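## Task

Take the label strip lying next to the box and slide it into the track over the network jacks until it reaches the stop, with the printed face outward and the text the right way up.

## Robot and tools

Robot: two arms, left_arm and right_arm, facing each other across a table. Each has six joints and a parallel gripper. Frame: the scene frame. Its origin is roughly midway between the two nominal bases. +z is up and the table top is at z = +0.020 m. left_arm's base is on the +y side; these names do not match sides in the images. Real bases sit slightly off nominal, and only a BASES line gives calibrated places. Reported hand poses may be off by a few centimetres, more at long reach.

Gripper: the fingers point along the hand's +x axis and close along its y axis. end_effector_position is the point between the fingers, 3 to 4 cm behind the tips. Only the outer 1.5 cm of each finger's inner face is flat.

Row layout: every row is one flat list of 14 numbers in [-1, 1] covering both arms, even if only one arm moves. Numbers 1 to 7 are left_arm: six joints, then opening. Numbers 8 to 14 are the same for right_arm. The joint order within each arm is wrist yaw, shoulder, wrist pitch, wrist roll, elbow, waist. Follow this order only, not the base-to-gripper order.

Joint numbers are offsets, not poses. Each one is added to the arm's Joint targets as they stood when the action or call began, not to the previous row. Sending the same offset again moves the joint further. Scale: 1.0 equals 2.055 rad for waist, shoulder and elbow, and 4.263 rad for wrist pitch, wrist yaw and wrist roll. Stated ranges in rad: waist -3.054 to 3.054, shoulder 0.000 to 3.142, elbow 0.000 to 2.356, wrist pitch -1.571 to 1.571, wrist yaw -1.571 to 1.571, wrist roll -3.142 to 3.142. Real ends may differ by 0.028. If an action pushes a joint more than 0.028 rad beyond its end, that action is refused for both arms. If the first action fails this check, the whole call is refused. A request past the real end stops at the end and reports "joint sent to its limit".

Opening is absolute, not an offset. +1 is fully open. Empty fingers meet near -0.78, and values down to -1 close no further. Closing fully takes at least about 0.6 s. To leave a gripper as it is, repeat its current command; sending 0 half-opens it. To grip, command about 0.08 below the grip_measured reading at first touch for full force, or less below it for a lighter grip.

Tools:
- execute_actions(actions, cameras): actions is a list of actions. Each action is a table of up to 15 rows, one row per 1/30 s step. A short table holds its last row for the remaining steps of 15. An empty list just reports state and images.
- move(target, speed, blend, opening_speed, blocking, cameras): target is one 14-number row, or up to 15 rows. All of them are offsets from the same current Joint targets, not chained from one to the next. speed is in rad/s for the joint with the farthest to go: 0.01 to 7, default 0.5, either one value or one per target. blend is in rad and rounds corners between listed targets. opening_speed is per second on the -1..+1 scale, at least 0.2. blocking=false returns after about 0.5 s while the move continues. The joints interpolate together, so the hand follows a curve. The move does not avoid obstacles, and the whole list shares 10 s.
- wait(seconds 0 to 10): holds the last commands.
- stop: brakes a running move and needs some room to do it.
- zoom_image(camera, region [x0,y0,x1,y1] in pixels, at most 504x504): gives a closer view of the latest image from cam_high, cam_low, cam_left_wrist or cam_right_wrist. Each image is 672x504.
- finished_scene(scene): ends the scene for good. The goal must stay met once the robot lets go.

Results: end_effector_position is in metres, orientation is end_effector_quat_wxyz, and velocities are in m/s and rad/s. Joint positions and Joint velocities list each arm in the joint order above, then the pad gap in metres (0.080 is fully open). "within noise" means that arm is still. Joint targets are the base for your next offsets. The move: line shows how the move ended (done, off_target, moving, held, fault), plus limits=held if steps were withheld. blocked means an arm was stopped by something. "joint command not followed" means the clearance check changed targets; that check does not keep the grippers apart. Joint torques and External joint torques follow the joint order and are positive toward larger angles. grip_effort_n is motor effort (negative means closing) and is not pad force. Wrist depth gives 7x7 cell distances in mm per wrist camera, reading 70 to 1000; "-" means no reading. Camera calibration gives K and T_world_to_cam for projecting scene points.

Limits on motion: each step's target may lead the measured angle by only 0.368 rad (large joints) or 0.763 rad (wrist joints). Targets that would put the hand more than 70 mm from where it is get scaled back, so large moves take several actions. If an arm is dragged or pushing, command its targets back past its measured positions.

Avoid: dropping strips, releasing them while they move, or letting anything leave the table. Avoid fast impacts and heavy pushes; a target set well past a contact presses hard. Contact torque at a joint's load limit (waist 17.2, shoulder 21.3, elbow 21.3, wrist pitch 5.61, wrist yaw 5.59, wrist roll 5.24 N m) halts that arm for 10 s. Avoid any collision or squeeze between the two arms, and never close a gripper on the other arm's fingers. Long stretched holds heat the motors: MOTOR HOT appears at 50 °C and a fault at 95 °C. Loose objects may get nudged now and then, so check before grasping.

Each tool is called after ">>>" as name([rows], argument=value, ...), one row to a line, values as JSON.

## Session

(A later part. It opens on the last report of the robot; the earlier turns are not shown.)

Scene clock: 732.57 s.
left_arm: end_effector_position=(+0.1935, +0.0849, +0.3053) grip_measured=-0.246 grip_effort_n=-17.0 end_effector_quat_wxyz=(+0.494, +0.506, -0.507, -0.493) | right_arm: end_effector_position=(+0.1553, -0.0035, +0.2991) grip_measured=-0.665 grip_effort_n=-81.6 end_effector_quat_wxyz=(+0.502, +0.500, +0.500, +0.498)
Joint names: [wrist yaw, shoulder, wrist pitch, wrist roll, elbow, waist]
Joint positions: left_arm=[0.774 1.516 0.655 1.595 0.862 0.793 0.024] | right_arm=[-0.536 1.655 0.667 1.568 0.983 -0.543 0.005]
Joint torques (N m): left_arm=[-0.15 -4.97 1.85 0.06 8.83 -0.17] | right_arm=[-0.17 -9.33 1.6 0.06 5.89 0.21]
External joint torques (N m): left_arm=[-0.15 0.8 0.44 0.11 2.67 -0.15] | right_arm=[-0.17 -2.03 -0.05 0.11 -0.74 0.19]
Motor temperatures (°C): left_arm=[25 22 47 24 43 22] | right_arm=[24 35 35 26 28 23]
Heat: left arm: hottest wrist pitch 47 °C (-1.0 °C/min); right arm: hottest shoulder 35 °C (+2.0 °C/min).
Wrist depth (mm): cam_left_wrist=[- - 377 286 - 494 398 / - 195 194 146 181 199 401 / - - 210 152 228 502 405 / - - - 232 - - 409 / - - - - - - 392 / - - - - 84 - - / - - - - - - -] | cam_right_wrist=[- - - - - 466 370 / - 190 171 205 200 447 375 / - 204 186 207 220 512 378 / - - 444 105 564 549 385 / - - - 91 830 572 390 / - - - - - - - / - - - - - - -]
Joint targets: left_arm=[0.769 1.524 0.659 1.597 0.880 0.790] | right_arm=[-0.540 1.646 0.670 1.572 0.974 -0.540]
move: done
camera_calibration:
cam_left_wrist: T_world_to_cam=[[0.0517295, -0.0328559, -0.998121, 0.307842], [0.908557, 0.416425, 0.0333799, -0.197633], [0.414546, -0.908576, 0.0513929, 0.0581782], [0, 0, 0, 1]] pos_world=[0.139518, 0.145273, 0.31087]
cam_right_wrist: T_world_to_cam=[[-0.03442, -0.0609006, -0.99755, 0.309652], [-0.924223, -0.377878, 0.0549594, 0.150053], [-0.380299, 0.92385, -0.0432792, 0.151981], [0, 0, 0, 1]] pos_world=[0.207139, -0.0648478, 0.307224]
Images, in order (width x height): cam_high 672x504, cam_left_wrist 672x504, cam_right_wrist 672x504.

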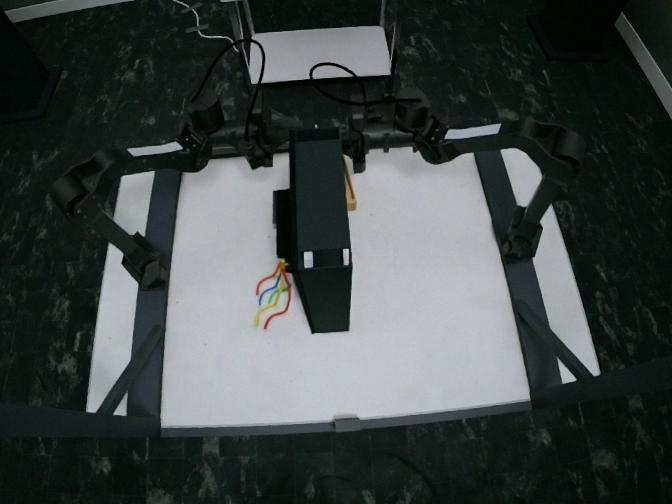

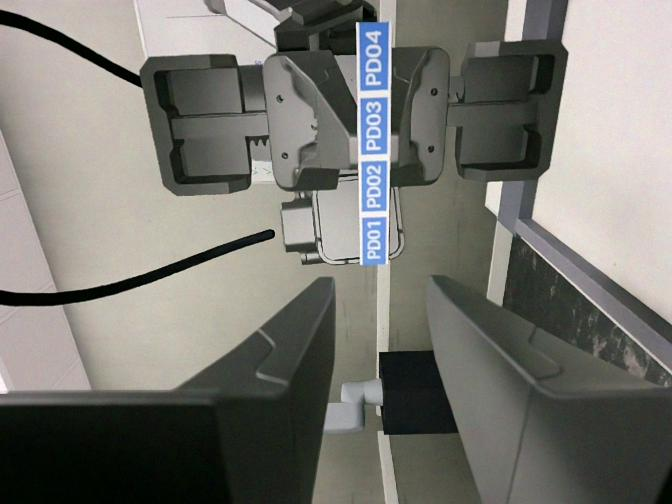

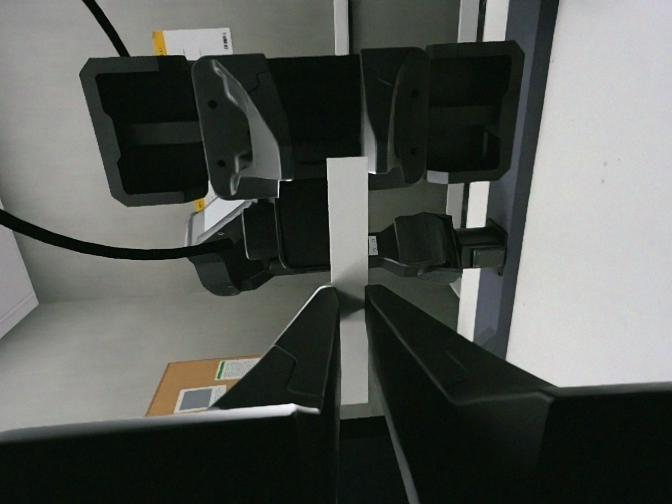

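>>> move(target=[-0.01642, 0.04282, -0.0014, 0.0, 0.0438, -0.03455, -0.25, 0.0, 0.0, 0.0, 0.0, 0.0, 0.0, -0.68], speed=0.08, cameras=["cam_left_wrist", "cam_right_wrist"])

Scene clock: 772.43 s.
left_arm: end_effector_position=(+0.1925, +0.0526, +0.3059) grip_measured=-0.246 grip_effort_n=-17.0 end_effector_quat_wxyz=(+0.494, +0.506, -0.507, -0.494) | right_arm: end_effector_position=(+0.1553, -0.0035, +0.2991) grip_measured=-0.665 grip_effort_n=-81.6 end_effector_quat_wxyz=(+0.502, +0.500, +0.500, +0.498)
Joint names: [wrist yaw, shoulder, wrist pitch, wrist roll, elbow, waist]
Joint positions: left_arm=[0.704 1.603 0.652 1.595 0.952 0.722 0.024] | right_arm=[-0.536 1.655 0.667 1.568 0.983 -0.543 0.005]
Joint torques (N m): left_arm=[-0.15 -5.56 1.63 0.04 8.92 -0.33] | right_arm=[-0.15 -9.3 1.6 0.08 5.88 0.25]
External joint torques (N m): left_arm=[-0.16 0.92 0.18 0.09 2.71 -0.28] | right_arm=[-0.15 -2 -0.06 0.13 -0.77 0.23]
Motor temperatures (°C): left_arm=[25 23 44 24 38 22] | right_arm=[24 35 36 26 28 23]
Heat: left arm: hottest wrist pitch 44 °C (-3.0 °C/min); right arm: hottest wrist pitch 36 °C (+1.0 °C/min).
Wrist depth (mm): cam_left_wrist=[- - 346 251 - 480 379 / - 165 166 105 121 169 365 / - 169 165 111 156 183 401 / - - - 197 - 607 407 / - - - - - - 389 / - - - - 84 - - / - - - - - - -] | cam_right_wrist=[- - - - - 458 370 / 153 161 129 167 148 176 373 / - 175 151 - 160 191 379 / - - 203 105 559 548 381 / - - - 91 848 571 392 / - - - - - - - / - - - - - - -]
Joint targets: left_arm=[0.699 1.612 0.653 1.597 0.970 0.719] | right_arm=[-0.540 1.646 0.670 1.572 0.974 -0.540]
move: done
camera_calibration:
cam_left_wrist: T_world_to_cam=[[0.0510371, -0.0324429, -0.99817, 0.307595], [0.909051, 0.415377, 0.0329797, -0.183122], [0.413546, -0.909071, 0.0506919, 0.0296222], [0, 0, 0, 1]] pos_world=[0.138518, 0.112972, 0.31157]
cam_right_wrist: T_world_to_cam=[[-0.03442, -0.0609006, -0.99755, 0.309652], [-0.924223, -0.377878, 0.0549594, 0.150053], [-0.380299, 0.92385, -0.0432792, 0.151981], [0, 0, 0, 1]] pos_world=[0.207139, -0.0648478, 0.307224]
Images, in order (width x height): cam_left_wrist 672x504, cam_right_wrist 672x504.

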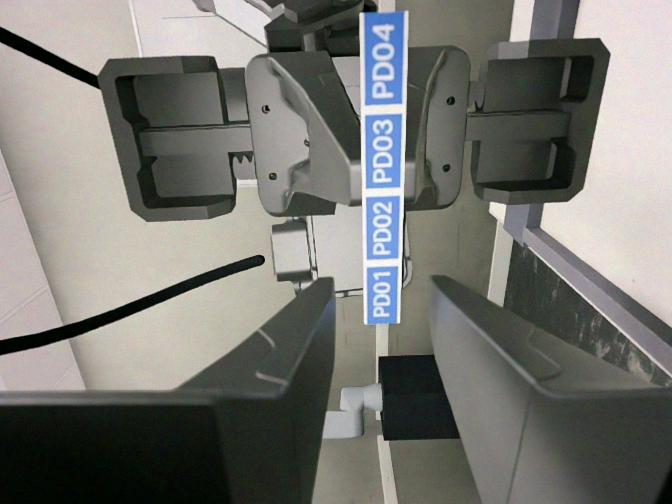

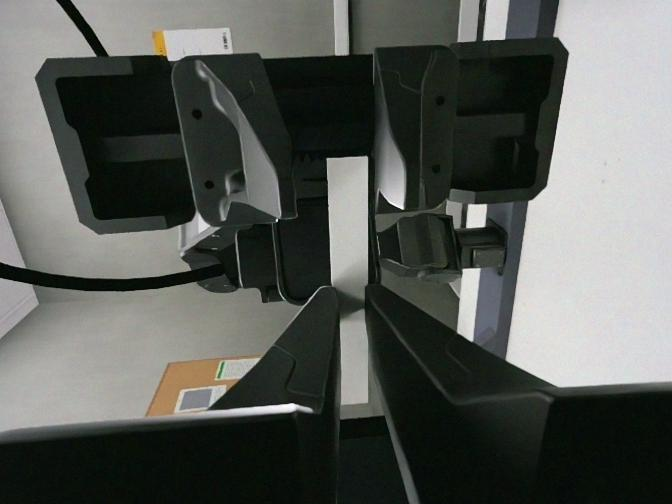

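>>> move(target=[0.0, 0.0, 0.0, 0.0, 0.0, 0.0, -0.68, 0.0, 0.0, 0.0, 0.0, 0.0, 0.0, -0.68], opening_speed=0.25, cameras=["cam_left_wrist", "cam_right_wrist"])

Scene clock: 791.47 s.
left_arm: end_effector_position=(+0.1926, +0.0524, +0.3062) grip_measured=-0.636 grip_effort_n=-83.5 end_effector_quat_wxyz=(+0.494, +0.506, -0.507, -0.493) | right_arm: end_effector_position=(+0.1553, -0.0035, +0.2992) grip_measured=-0.665 grip_effort_n=-81.6 end_effector_quat_wxyz=(+0.502, +0.500, +0.500, +0.498)
Joint names: [wrist yaw, shoulder, wrist pitch, wrist roll, elbow, waist]
Joint positions: left_arm=[0.704 1.603 0.652 1.595 0.953 0.722 0.006] | right_arm=[-0.536 1.655 0.668 1.568 0.983 -0.543 0.005]
Joint torques (N m): left_arm=[-0.15 -5.65 1.68 0.04 8.79 -0.29] | right_arm=[-0.18 -9.22 1.57 0.06 5.89 0.24]
External joint torques (N m): left_arm=[-0.15 0.85 0.23 0.09 2.57 -0.29] | right_arm=[-0.18 -1.95 -0.08 0.12 -0.73 0.26]
Heat: left arm: hottest wrist pitch 44 °C (-3.0 °C/min); right arm: hottest wrist pitch 36 °C (+1.0 °C/min).
Wrist depth (mm): cam_left_wrist=[- - 350 250 - 481 378 / - 165 166 105 121 169 368 / - 169 169 117 156 183 403 / - - - 197 - - 407 / - - - - 93 - 399 / - - - - - - - / - - - - - - -] | cam_right_wrist=[- - - - - 458 371 / 154 162 140 118 153 176 374 / - 174 152 96 186 192 379 / - - 203 105 552 555 385 / - - - 91 840 564 391 / - - - - - - - / - - - - - - -]
Joint targets: left_arm=[0.699 1.612 0.653 1.598 0.970 0.719] | right_arm=[-0.540 1.646 0.670 1.572 0.974 -0.540]
move: done
camera_calibration:
cam_left_wrist: T_world_to_cam=[[0.0517116, -0.0326737, -0.998127, 0.307701], [0.908872, 0.415729, 0.0334785, -0.183439], [0.413857, -0.908901, 0.0511943, 0.0292195], [0, 0, 0, 1]] pos_world=[0.138719, 0.112873, 0.31177]
cam_right_wrist: T_world_to_cam=[[-0.0342603, -0.0605099, -0.997579, 0.309752], [-0.924226, -0.377913, 0.0546641, 0.150136], [-0.380306, 0.923862, -0.0429774, 0.151894], [0, 0, 0, 1]] pos_world=[0.207139, -0.0648479, 0.307323]
Images, in order (width x height): cam_left_wrist 672x504, cam_right_wrist 672x504.

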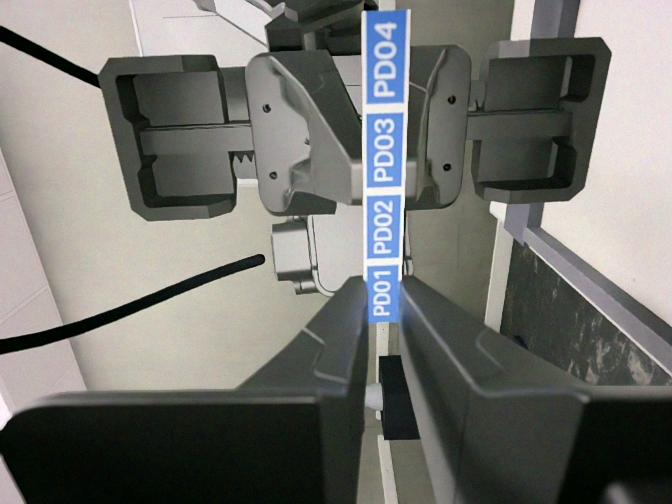

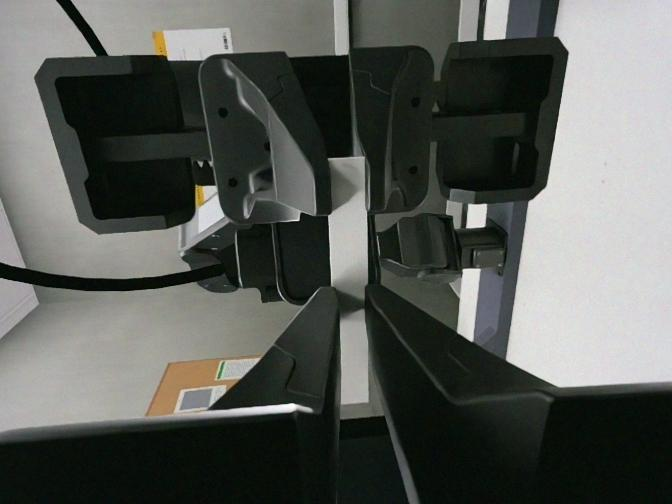

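>>> move([
  [0.0, 0.0, 0.0, 0.0, 0.0, 0.0, -0.68, 0.0, 0.0, 0.0, 0.0, 0.0, 0.0, -0.35],
  [0.0, 0.0, 0.0, 0.0, 0.0, 0.0, -0.68, -0.0413, -0.1285, -0.0038, 0.0, -0.1197, -0.0856, -0.35],
], speed=[0.2, 0.2], opening_speed=0.5)

Scene clock: 814.07 s.
left_arm: end_effector_position=(+0.1926, +0.0524, +0.3062) grip_measured=-0.636 grip_effort_n=-83.5 end_effector_quat_wxyz=(+0.494, +0.506, -0.507, -0.493) | right_arm: end_effector_position=(+0.1570, -0.0885, +0.3013) grip_measured=-0.353 grip_effort_n=15.1 end_effector_quat_wxyz=(+0.500, +0.499, +0.499, +0.502)
Joint names: [wrist yaw, shoulder, wrist pitch, wrist roll, elbow, waist]
Joint positions: left_arm=[0.704 1.603 0.652 1.595 0.953 0.722 0.006] | right_arm=[-0.712 1.391 0.655 1.568 0.737 -0.713 0.019]
Joint torques (N m): left_arm=[-0.14 -5.64 1.67 0.05 8.77 -0.29] | right_arm=[-0.18 -7.17 1.28 0.07 5.83 -0.3]
External joint torques (N m): left_arm=[-0.14 0.81 0.23 0.1 2.58 -0.29] | right_arm=[-0.18 -1.86 -0.34 0.12 -0.85 -0.27]
Heat: left arm: hottest wrist pitch 45 °C (+0.0 °C/min); right arm: hottest wrist pitch 36 °C (+0.0 °C/min).
Wrist depth (mm): cam_left_wrist=[- - - 330 - 553 396 / - - 245 87 242 505 402 / - - - 240 - 562 402 / - - - - - 613 407 / - - - - 93 - 399 / - - - - - - - / - - - - - - -] | cam_right_wrist=[- - - - - 535 379 / - 244 239 191 254 545 388 / - - 284 232 817 563 388 / - - - 635 678 573 395 / - - - 227 94 259 244 / - - - 191 79 - - / - - - 193 - - -]
Joint targets: left_arm=[0.699 1.612 0.653 1.598 0.970 0.719] | right_arm=[-0.717 1.382 0.654 1.571 0.728 -0.716]
move: done
camera_calibration:
cam_left_wrist: T_world_to_cam=[[0.0517116, -0.0326737, -0.998127, 0.307701], [0.908872, 0.415729, 0.0334785, -0.183439], [0.413857, -0.908901, 0.0511943, 0.0292195], [0, 0, 0, 1]] pos_world=[0.138719, 0.112873, 0.31177]
cam_right_wrist: T_world_to_cam=[[-0.0305143, -0.0556664, -0.997983, 0.306747], [-0.922224, -0.383462, 0.049587, 0.12028], [-0.385449, 0.921877, -0.0396358, 0.23079], [0, 0, 0, 1]] pos_world=[0.209243, -0.149562, 0.309311]

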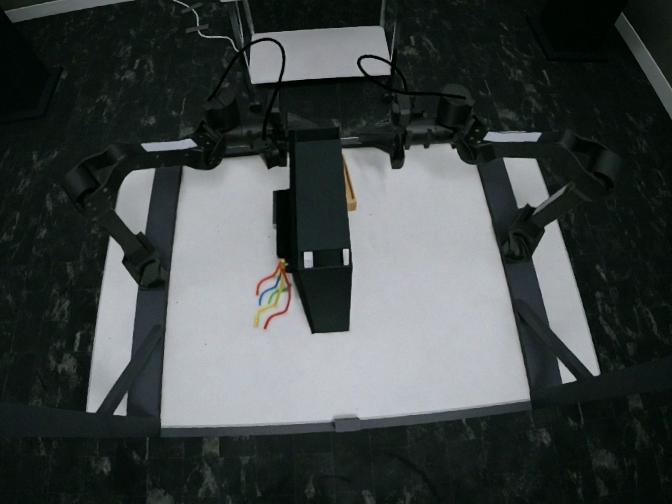

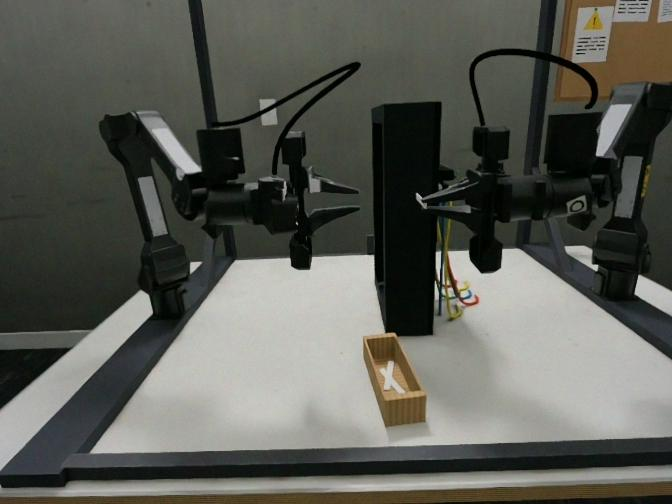

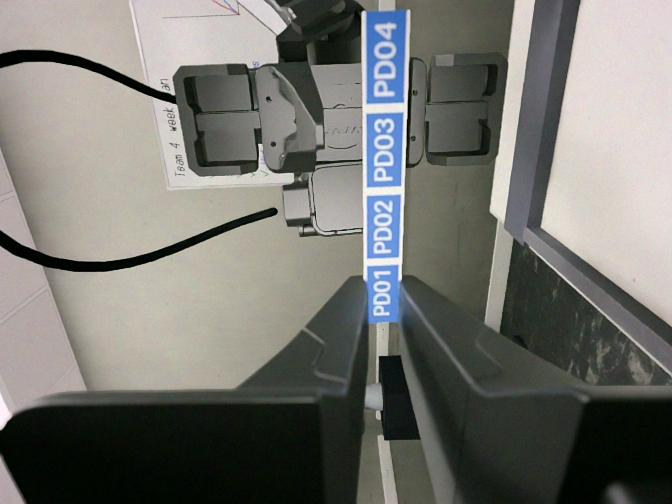

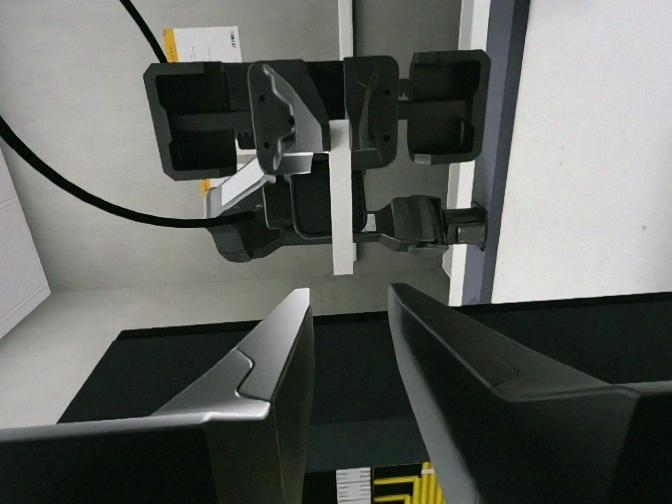

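>>> zoom_image(camera="cam_left_wrist", region=[335, 0, 435, 100])

>>> zoom_image(camera="cam_left_wrist", region=[335, 190, 435, 290])

Scaled by 5.040.

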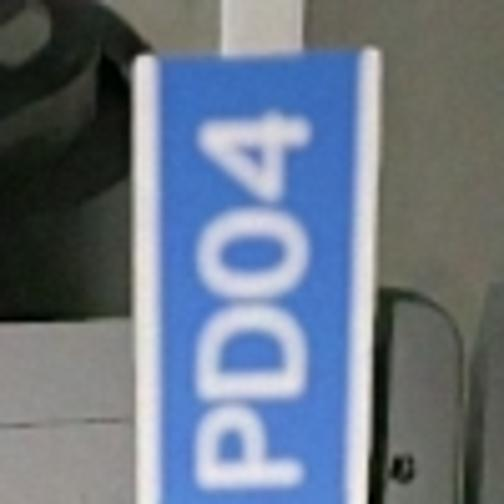

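Scaled by 5.040.

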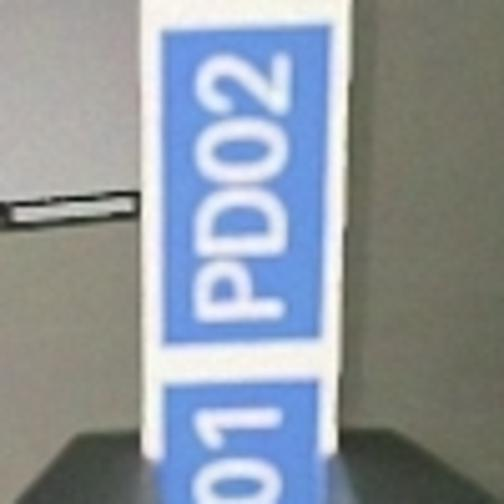

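>>> move([
  [0.0462, -0.1723, -0.0134, 0.0, -0.1496, 0.0954, -0.68, 0.0, 0.0, 0.0, 0.0, 0.0, 0.0, -0.35],
  [-0.0260, -0.3849, -0.0678, 0.0, -0.2511, -0.0540, -0.68, -0.1602, 0.2234, -0.0603, -0.3685, 0.3484, 0.0070, -0.35],
], speed=[0.4, 0.8])

Scene clock: 984.77 s.
left_arm: end_effector_position=(+0.0700, +0.1700, +0.3059) grip_measured=-0.636 grip_effort_n=-83.5 end_effector_quat_wxyz=(+0.494, +0.506, -0.506, -0.494) | right_arm: end_effector_position=(+0.1456, -0.0200, +0.3593) grip_measured=-0.353 grip_effort_n=14.7 end_effector_quat_wxyz=(+0.425, +0.000, +0.000, +0.905)
Joint names: [wrist yaw, shoulder, wrist pitch, wrist roll, elbow, waist]
Joint positions: left_arm=[0.593 0.829 0.363 1.595 0.465 0.612 0.006] | right_arm=[-1.395 1.83 0.399 0.005 1.435 -0.705 0.019]
Joint torques (N m): left_arm=[-0.16 -2.52 1.7 0.04 5.87 -0.34] | right_arm=[-0.16 -8.15 0.86 -0.15 7.94 0.3]
External joint torques (N m): left_arm=[-0.16 -0.83 0.2 0.09 -0.79 -0.35] | right_arm=[-0.17 0.42 -0.32 -0.16 1.37 0.33]
Motor temperatures (°C): left_arm=[25 27 44 24 39 22] | right_arm=[24 30 38 26 28 23]
Heat: left arm: hottest wrist pitch 44 °C (+0.0 °C/min); right arm: hottest wrist pitch 38 °C (+0.0 °C/min).
Wrist depth (mm): cam_left_wrist=[146 146 146 105 119 146 147 / 155 155 155 112 154 156 156 / 169 167 167 165 167 167 168 / - - 347 333 - 595 418 / - - 346 - 93 599 423 / - - - - - - 424 / - - - - - - -] | cam_right_wrist=[111 113 135 - - - - / 121 111 136 - 303 351 - / 317 122 138 179 308 432 - / 334 128 148 195 289 - - / 352 144 142 197 96 689 - / 358 - - 215 79 - - / - - - 230 - - -]
Joint targets: left_arm=[0.589 0.820 0.364 1.597 0.454 0.608] | right_arm=[-1.399 1.841 0.397 0.001 1.445 -0.701]
move: done
camera_calibration:
cam_left_wrist: T_world_to_cam=[[0.0502535, -0.0309186, -0.998258, 0.317547], [0.908911, 0.415692, 0.0328806, -0.120616], [0.413951, -0.90898, 0.0489922, 0.187592], [0, 0, 0, 1]] pos_world=[0.0160174, 0.230474, 0.311769]
cam_right_wrist: T_world_to_cam=[[0.80469, 0.59264, -0.035385, -0.0864823], [0.20161, -0.328834, -0.922617, 0.319874], [-0.558415, 0.735286, -0.384092, 0.310814], [0, 0, 0, 1]] pos_world=[0.178665, -0.072099, 0.411442]

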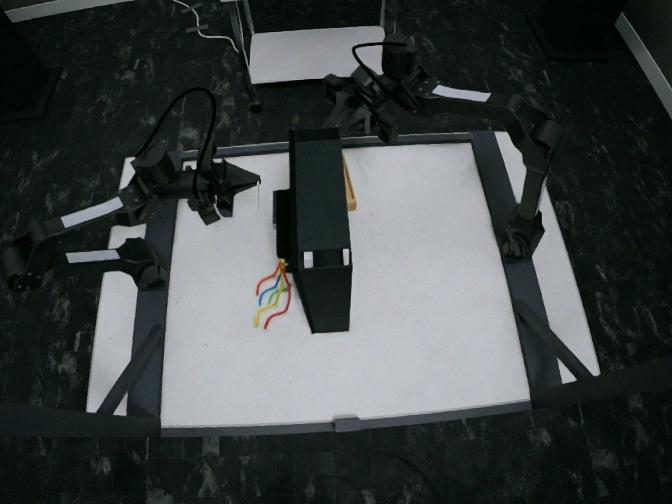

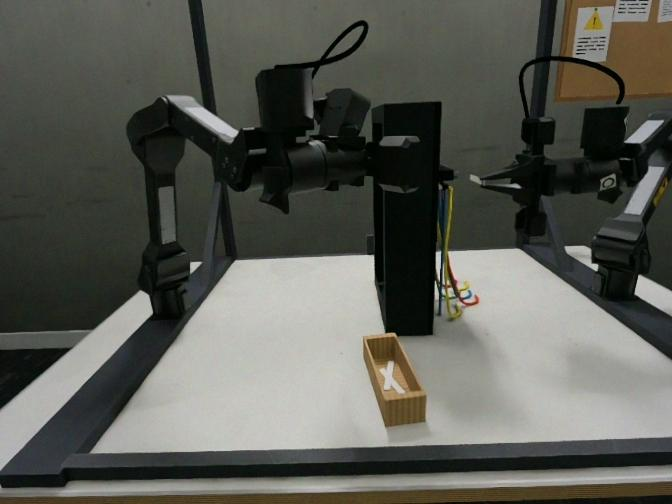

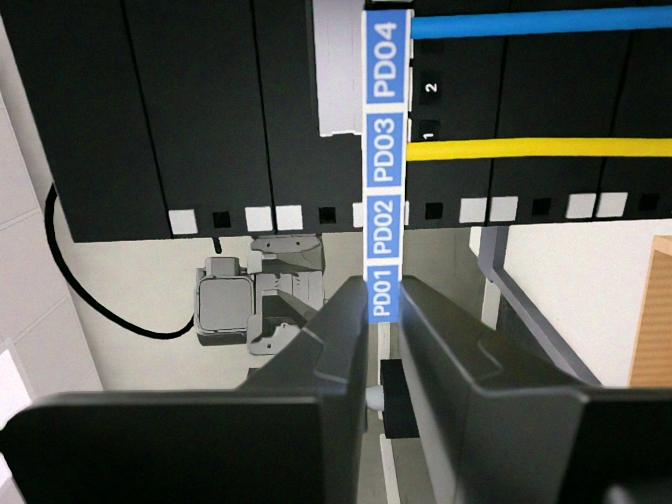

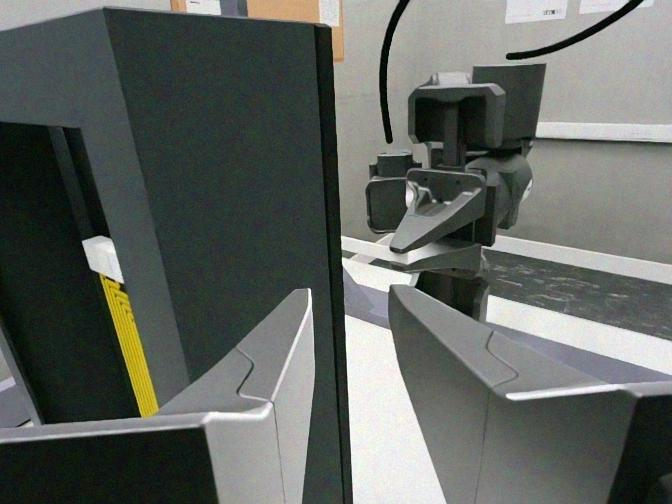

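>>> zoom_image(camera="cam_high", region=[240, 150, 320, 270])

>>> zoom_image(camera="cam_left_wrist", region=[300, 0, 440, 160])

>>> zoom_image(camera="cam_low", region=[420, 140, 540, 240])

Scaled by 4.200.

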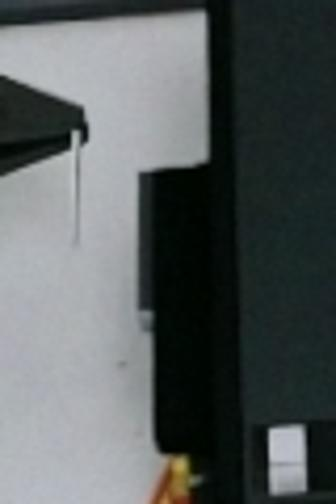

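Scaled by 3.150.

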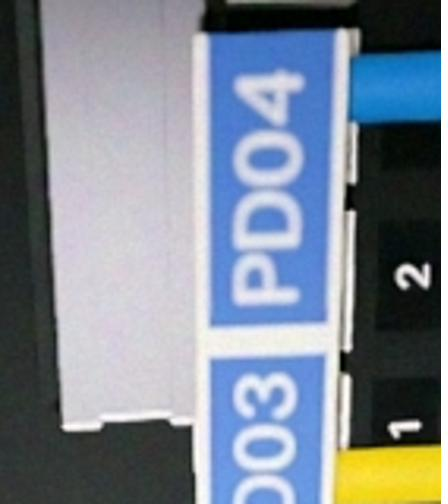

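Scaled by 4.200.

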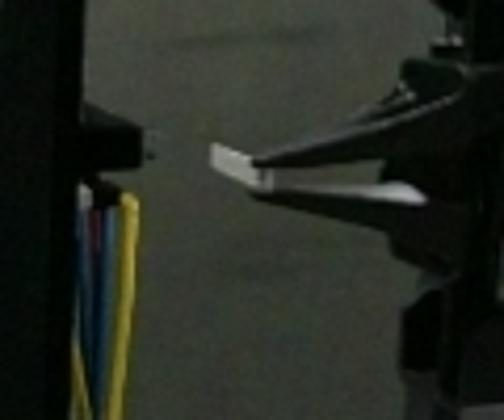

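>>> zoom_image(camera="cam_low", region=[435, 155, 495, 200])

>>> zoom_image(camera="cam_high", region=[250, 170, 300, 240])

Scaled by 8.400.

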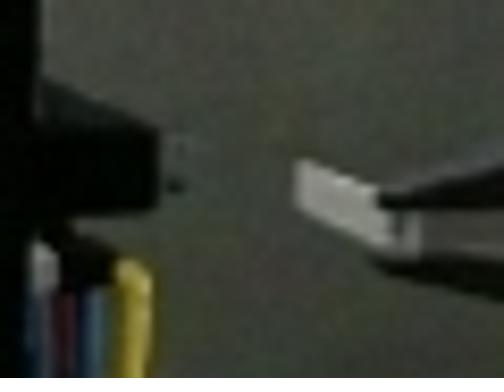

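Scaled by 7.200.

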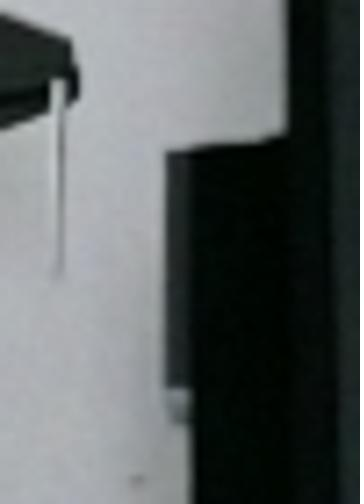

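>>> zoom_image(camera="cam_left_wrist", region=[312, 100, 372, 145])

Scaled by 8.400.

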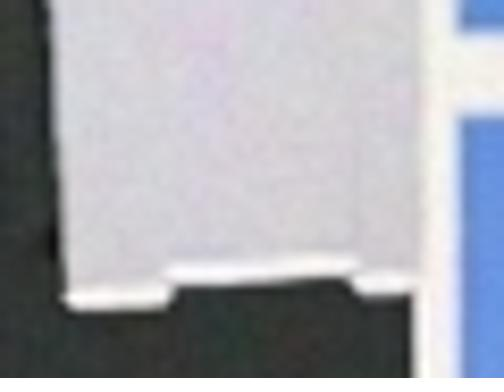

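>>> move([
  [0.0317, 0.0822, 0.0157, -0.0015, 0.0579, 0.0657, -0.68, 0.0, 0.0, 0.0, 0.0, 0.0, 0.0, -0.35],
  [0.0171, 0.1124, 0.0239, -0.0015, 0.0710, 0.0365, -0.68, 0.0, 0.0, 0.0, 0.0, 0.0, 0.0, -0.35],
], speed=[0.3, 0.1], cameras=["cam_high", "cam_low", "cam_left_wrist"])

>>> zoom_image(camera="cam_high", region=[250, 150, 300, 220])

>>> zoom_image(camera="cam_low", region=[435, 155, 495, 200])

Scene clock: 1282.57 s.
left_arm: end_effector_position=(+0.1059, +0.1443, +0.3142) grip_measured=-0.636 grip_effort_n=-83.5 end_effector_quat_wxyz=(+0.495, +0.506, -0.504, -0.495) | right_arm: end_effector_position=(+0.1456, -0.0201, +0.3593) grip_measured=-0.353 grip_effort_n=14.7 end_effector_quat_wxyz=(+0.425, +0.000, +0.000, +0.905)
Joint names: [wrist yaw, shoulder, wrist pitch, wrist roll, elbow, waist]
Joint positions: left_arm=[0.666 1.046 0.462 1.593 0.581 0.687 0.006] | right_arm=[-1.395 1.83 0.399 0.004 1.435 -0.705 0.019]
Joint torques (N m): left_arm=[-0.17 -2.14 1.92 -0.1 9.38 -0.35] | right_arm=[-0.2 -8.13 0.84 -0.14 7.9 0.31]
External joint torques (N m): left_arm=[-0.18 0.64 0.48 -0.05 2.91 -0.34] | right_arm=[-0.19 0.43 -0.33 -0.14 1.34 0.28]
Motor temperatures (°C): left_arm=[25 23 42 24 33 22] | right_arm=[24 35 34 26 36 23]
Heat: left arm: hottest wrist pitch 42 °C (+0.0 °C/min); right arm: hottest elbow 36 °C (+1.0 °C/min).
Wrist depth (mm): cam_left_wrist=[- 124 124 120 108 123 125 / 130 131 131 128 129 132 131 / - - 321 327 - 595 423 / - - 310 322 - 647 425 / - - 307 - 93 - 429 / - - - - - - 411 / - - - - - - -] | cam_right_wrist=[111 113 135 - - - - / 120 111 135 - 274 248 - / 315 122 138 181 317 274 - / 334 128 148 197 244 296 - / 352 144 142 197 94 617 - / 359 - - 216 79 - - / - - - 231 - - -]
Joint targets: left_arm=[0.662 1.051 0.466 1.591 0.600 0.683] | right_arm=[-1.399 1.841 0.397 0.000 1.444 -0.701]
move: done
camera_calibration:
cam_left_wrist: T_world_to_cam=[[0.0467744, -0.0288006, -0.99849, 0.323252], [0.908075, 0.417697, 0.0304908, -0.142268], [0.416188, -0.90813, 0.0456906, 0.149585], [0, 0, 0, 1]] pos_world=[0.051814, 0.204578, 0.320267]
Images, in order (width x height): cam_high 672x504, cam_low 672x504, cam_left_wrist 672x504.

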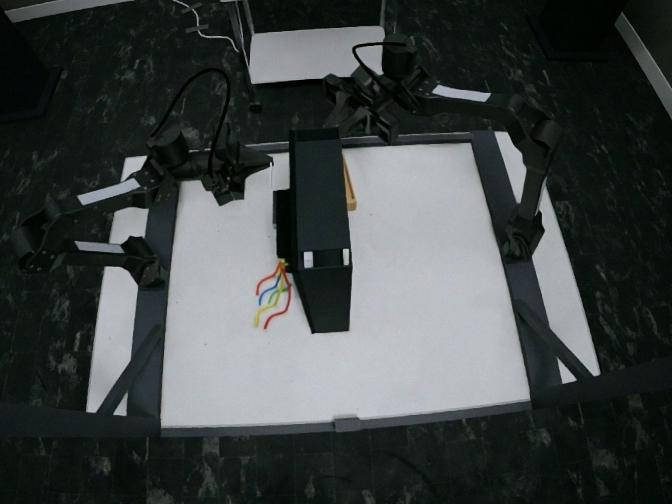

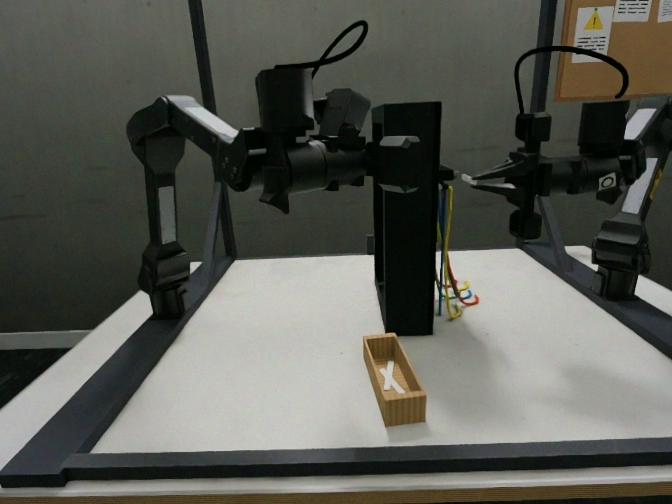

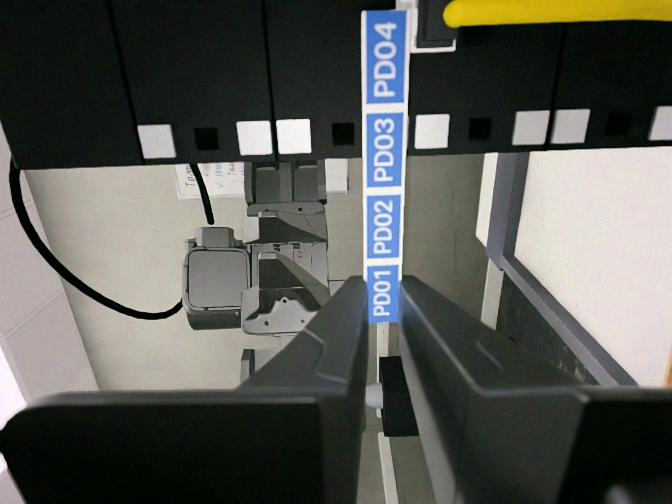

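Scaled by 7.200.

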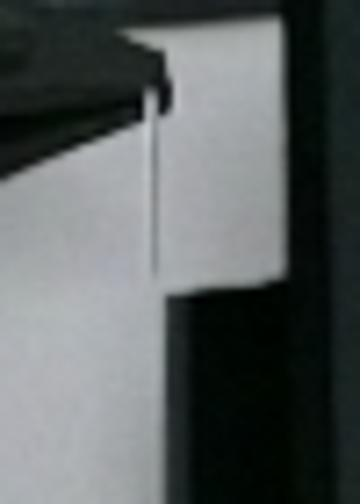

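Scaled by 8.400.

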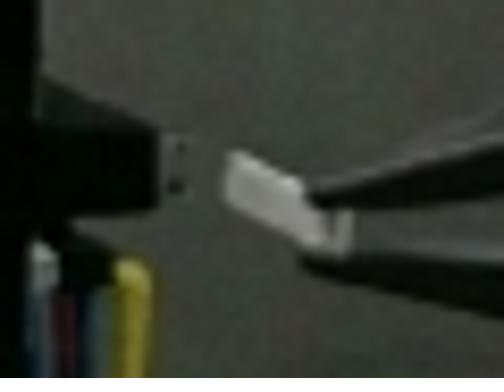

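>>> zoom_image(camera="cam_high", region=[260, 158, 290, 200])

>>> zoom_image(camera="cam_high", region=[260, 190, 290, 232])

>>> zoom_image(camera="cam_low", region=[448, 162, 484, 192])

Scaled by 12.000.

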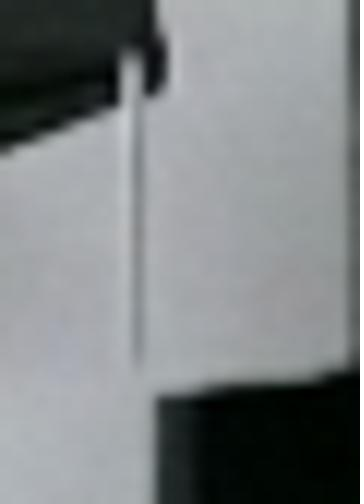

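Scaled by 12.000.

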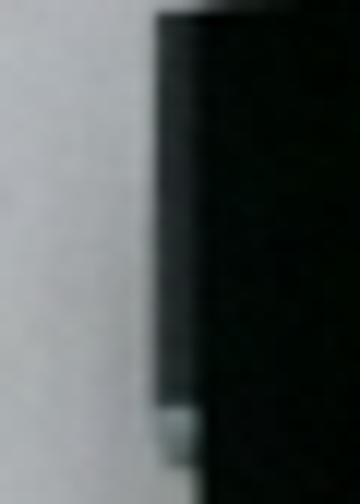

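Scaled by 14.000.

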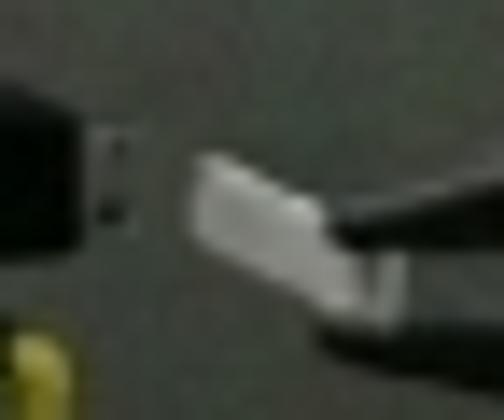

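>>> move(target=[0.00235, 0.01927, 0.00528, 0.0, 0.00876, -0.00827, -0.68, 0.0, 0.0, 0.0, 0.0, 0.0, 0.0, -0.35], speed=0.05, cameras=["cam_high", "cam_low", "cam_left_wrist"])

>>> zoom_image(camera="cam_high", region=[260, 158, 290, 200])

>>> zoom_image(camera="cam_low", region=[448, 162, 484, 192])

Scene clock: 1357.50 s.
left_arm: end_effector_position=(+0.1053, +0.1359, +0.3141) grip_measured=-0.636 grip_effort_n=-83.5 end_effector_quat_wxyz=(+0.490, +0.502, -0.509, -0.499) | right_arm: end_effector_position=(+0.1456, -0.0201, +0.3593) grip_measured=-0.353 grip_effort_n=14.7 end_effector_quat_wxyz=(+0.425, +0.000, +0.000, +0.905)
Joint names: [wrist yaw, shoulder, wrist pitch, wrist roll, elbow, waist]
Joint positions: left_arm=[0.667 1.086 0.484 1.593 0.599 0.67 0.006] | right_arm=[-1.395 1.83 0.399 0.004 1.435 -0.705 0.019]
Joint torques (N m): left_arm=[0.15 -2.32 1.93 -0.1 9.37 -0.35] | right_arm=[-0.17 -8.18 0.84 -0.15 7.95 0.29]
External joint torques (N m): left_arm=[0.15 0.85 0.43 -0.05 2.76 -0.35] | right_arm=[-0.17 0.38 -0.33 -0.15 1.37 0.27]
Motor temperatures (°C): left_arm=[25 23 44 24 40 22] | right_arm=[24 35 34 26 36 23]
Heat: left arm: hottest wrist pitch 44 °C (+1.0 °C/min); right arm: hottest elbow 36 °C (+0.0 °C/min).
Wrist depth (mm): cam_left_wrist=[- 118 116 115 100 117 88 / 124 123 122 123 123 124 124 / - - 321 131 - 620 420 / - - 306 315 - 640 425 / - - 302 - 93 - 429 / - - - - - - 412 / - - - - - - -] | cam_right_wrist=[111 112 135 - - - - / 120 111 135 - 270 248 - / 317 122 138 179 310 272 - / 334 128 148 195 234 284 - / 351 145 142 197 96 646 - / 355 - - 217 79 - - / - - - 232 - - -]
Joint targets: left_arm=[0.672 1.091 0.488 1.591 0.618 0.666] | right_arm=[-1.399 1.841 0.397 0.000 1.444 -0.701]
move: done
camera_calibration:
cam_left_wrist: T_world_to_cam=[[0.0467219, -0.0301783, -0.998452, 0.323174], [0.915235, 0.401749, 0.0306849, -0.136877], [0.400201, -0.915252, 0.0463907, 0.144572], [0, 0, 0, 1]] pos_world=[0.0523174, 0.197063, 0.320167]
Images, in order (width x height): cam_high 672x504, cam_low 672x504, cam_left_wrist 672x504.

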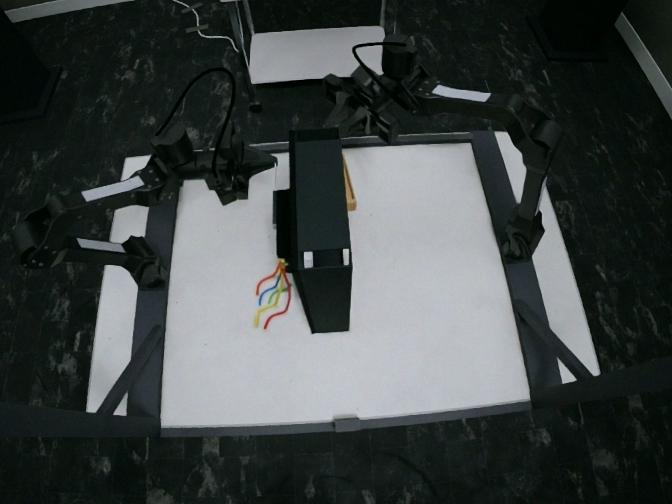

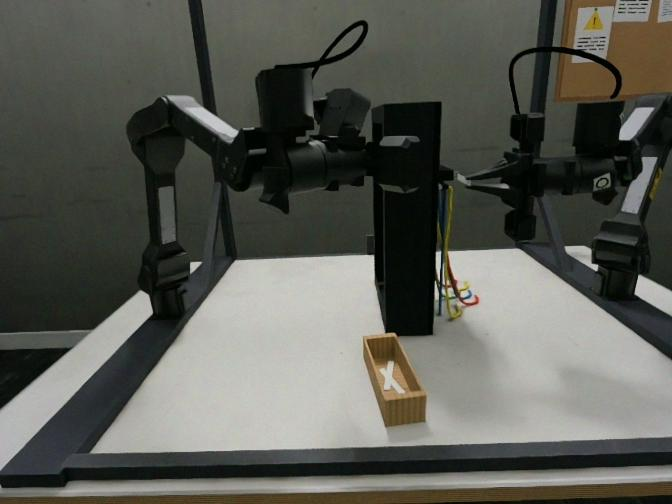

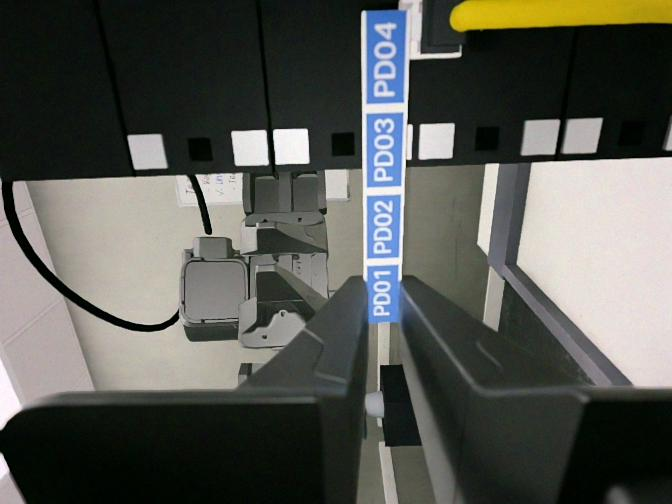

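Scaled by 12.000.

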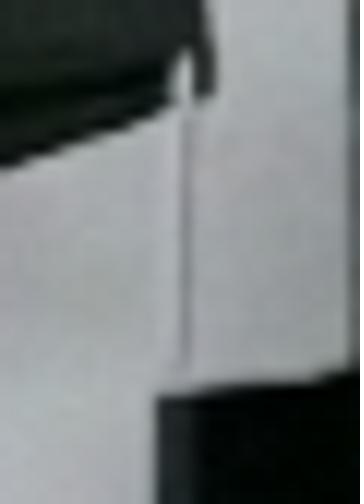

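Scaled by 14.000.

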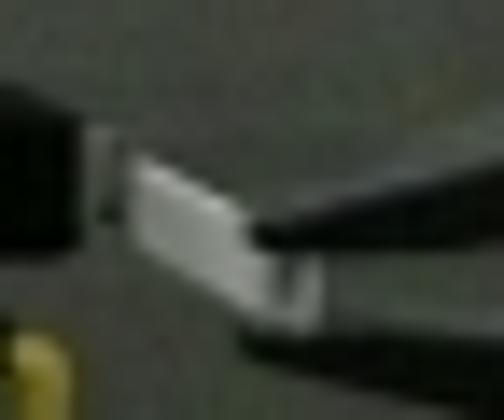

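>>> move(target=[-0.00868, -0.0146, -0.00375, 0.0, -0.01655, -0.01382, -0.68, 0.0, 0.0, 0.0, 0.0, 0.0, 0.0, -0.35], speed=0.03, cameras=["cam_high", "cam_low", "cam_left_wrist"])

>>> zoom_image(camera="cam_high", region=[260, 158, 290, 200])

>>> zoom_image(camera="cam_low", region=[448, 162, 484, 192])

Scene clock: 1385.37 s.
left_arm: end_effector_position=(+0.0987, +0.1346, +0.3141) grip_measured=-0.636 grip_effort_n=-83.5 end_effector_quat_wxyz=(+0.490, +0.502, -0.508, -0.500) | right_arm: end_effector_position=(+0.1456, -0.0201, +0.3593) grip_measured=-0.353 grip_effort_n=14.7 end_effector_quat_wxyz=(+0.425, +0.000, +0.000, +0.905)
Joint names: [wrist yaw, shoulder, wrist pitch, wrist roll, elbow, waist]
Joint positions: left_arm=[0.639 1.072 0.471 1.593 0.594 0.641 0.006] | right_arm=[-1.395 1.83 0.399 0.004 1.435 -0.705 0.019]
Joint torques (N m): left_arm=[-0.16 -4.22 1.67 -0.1 5.72 -0.38] | right_arm=[-0.16 -8.17 0.85 -0.13 7.97 0.33]
External joint torques (N m): left_arm=[-0.17 -1.2 0.2 -0.05 -0.79 -0.36] | right_arm=[-0.17 0.24 -0.31 -0.13 1.47 0.32]
Heat: left arm: hottest wrist pitch 44 °C (+0.0 °C/min); right arm: hottest elbow 36 °C (+0.0 °C/min).
Wrist depth (mm): cam_left_wrist=[- 116 115 114 95 113 88 / - 124 121 120 121 123 123 / 132 131 130 130 130 131 132 / - - 312 315 - 646 425 / - - 301 - 93 610 428 / - - - - - - 428 / - - - - - - -] | cam_right_wrist=[112 112 135 - - - - / 121 111 135 177 269 252 - / 318 122 138 179 310 313 - / 334 128 147 197 235 - - / 351 144 143 196 96 644 - / 356 - - 216 79 - - / - - - 231 - - -]
Joint targets: left_arm=[0.634 1.061 0.472 1.591 0.584 0.637] | right_arm=[-1.399 1.841 0.397 0.000 1.444 -0.701]
move: done
camera_calibration:
cam_left_wrist: T_world_to_cam=[[0.044942, -0.0277207, -0.998605, 0.32329], [0.915762, 0.400592, 0.0300935, -0.130059], [0.399199, -0.915837, 0.043389, 0.147189], [0, 0, 0, 1]] pos_world=[0.0458161, 0.195864, 0.320366]
Images, in order (width x height): cam_high 672x504, cam_low 672x504, cam_left_wrist 672x504.

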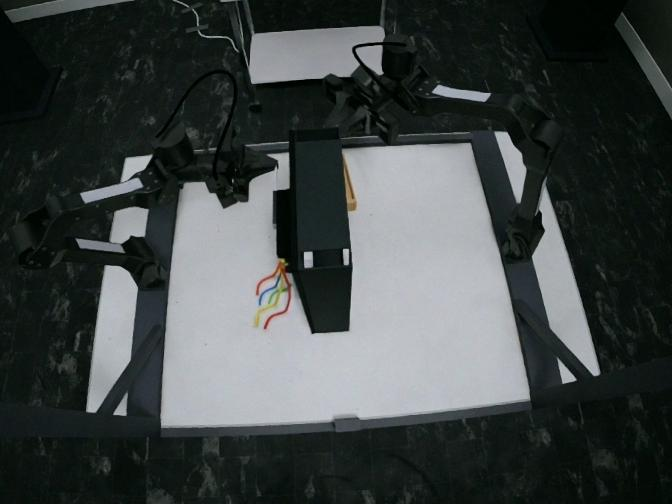

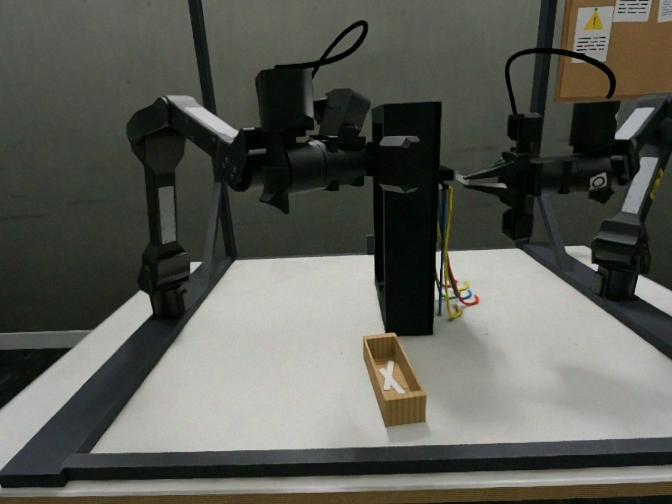

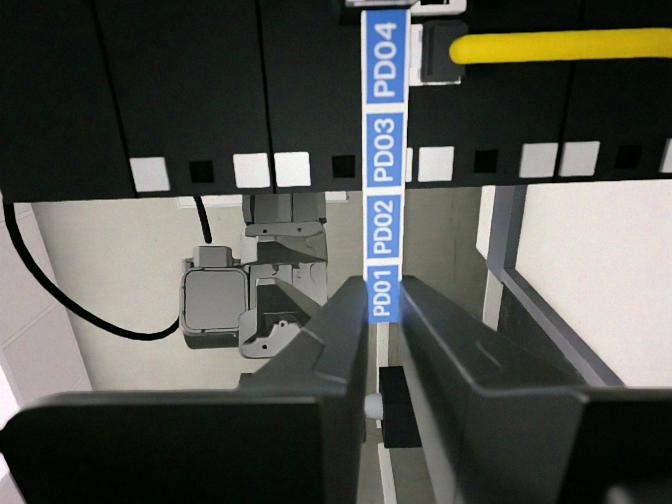

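Scaled by 12.000.

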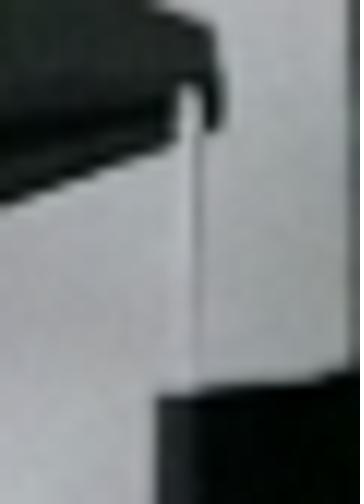

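Scaled by 14.000.

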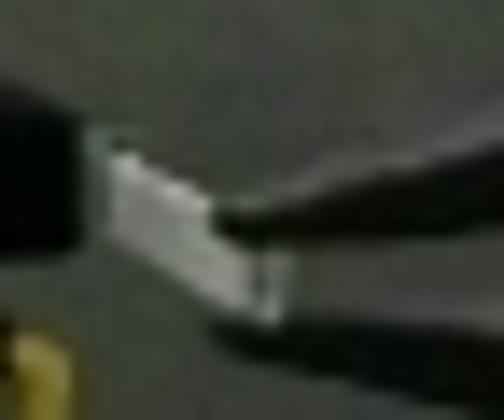

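>>> zoom_image(camera="cam_left_wrist", region=[325, 0, 435, 60])

>>> zoom_image(camera="cam_low", region=[450, 165, 474, 187])

Scaled by 4.582.

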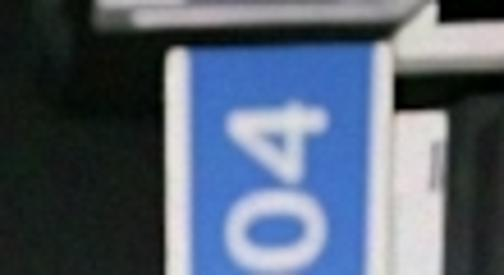

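Scaled by 21.000.

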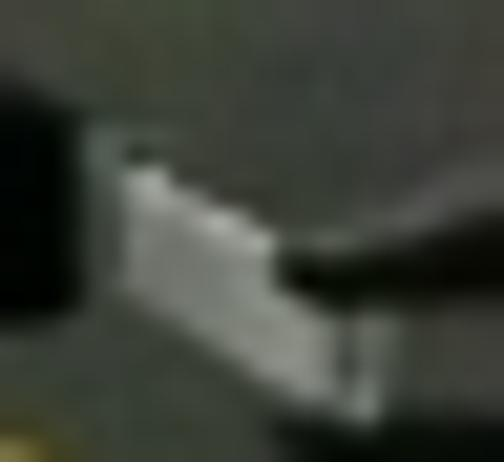

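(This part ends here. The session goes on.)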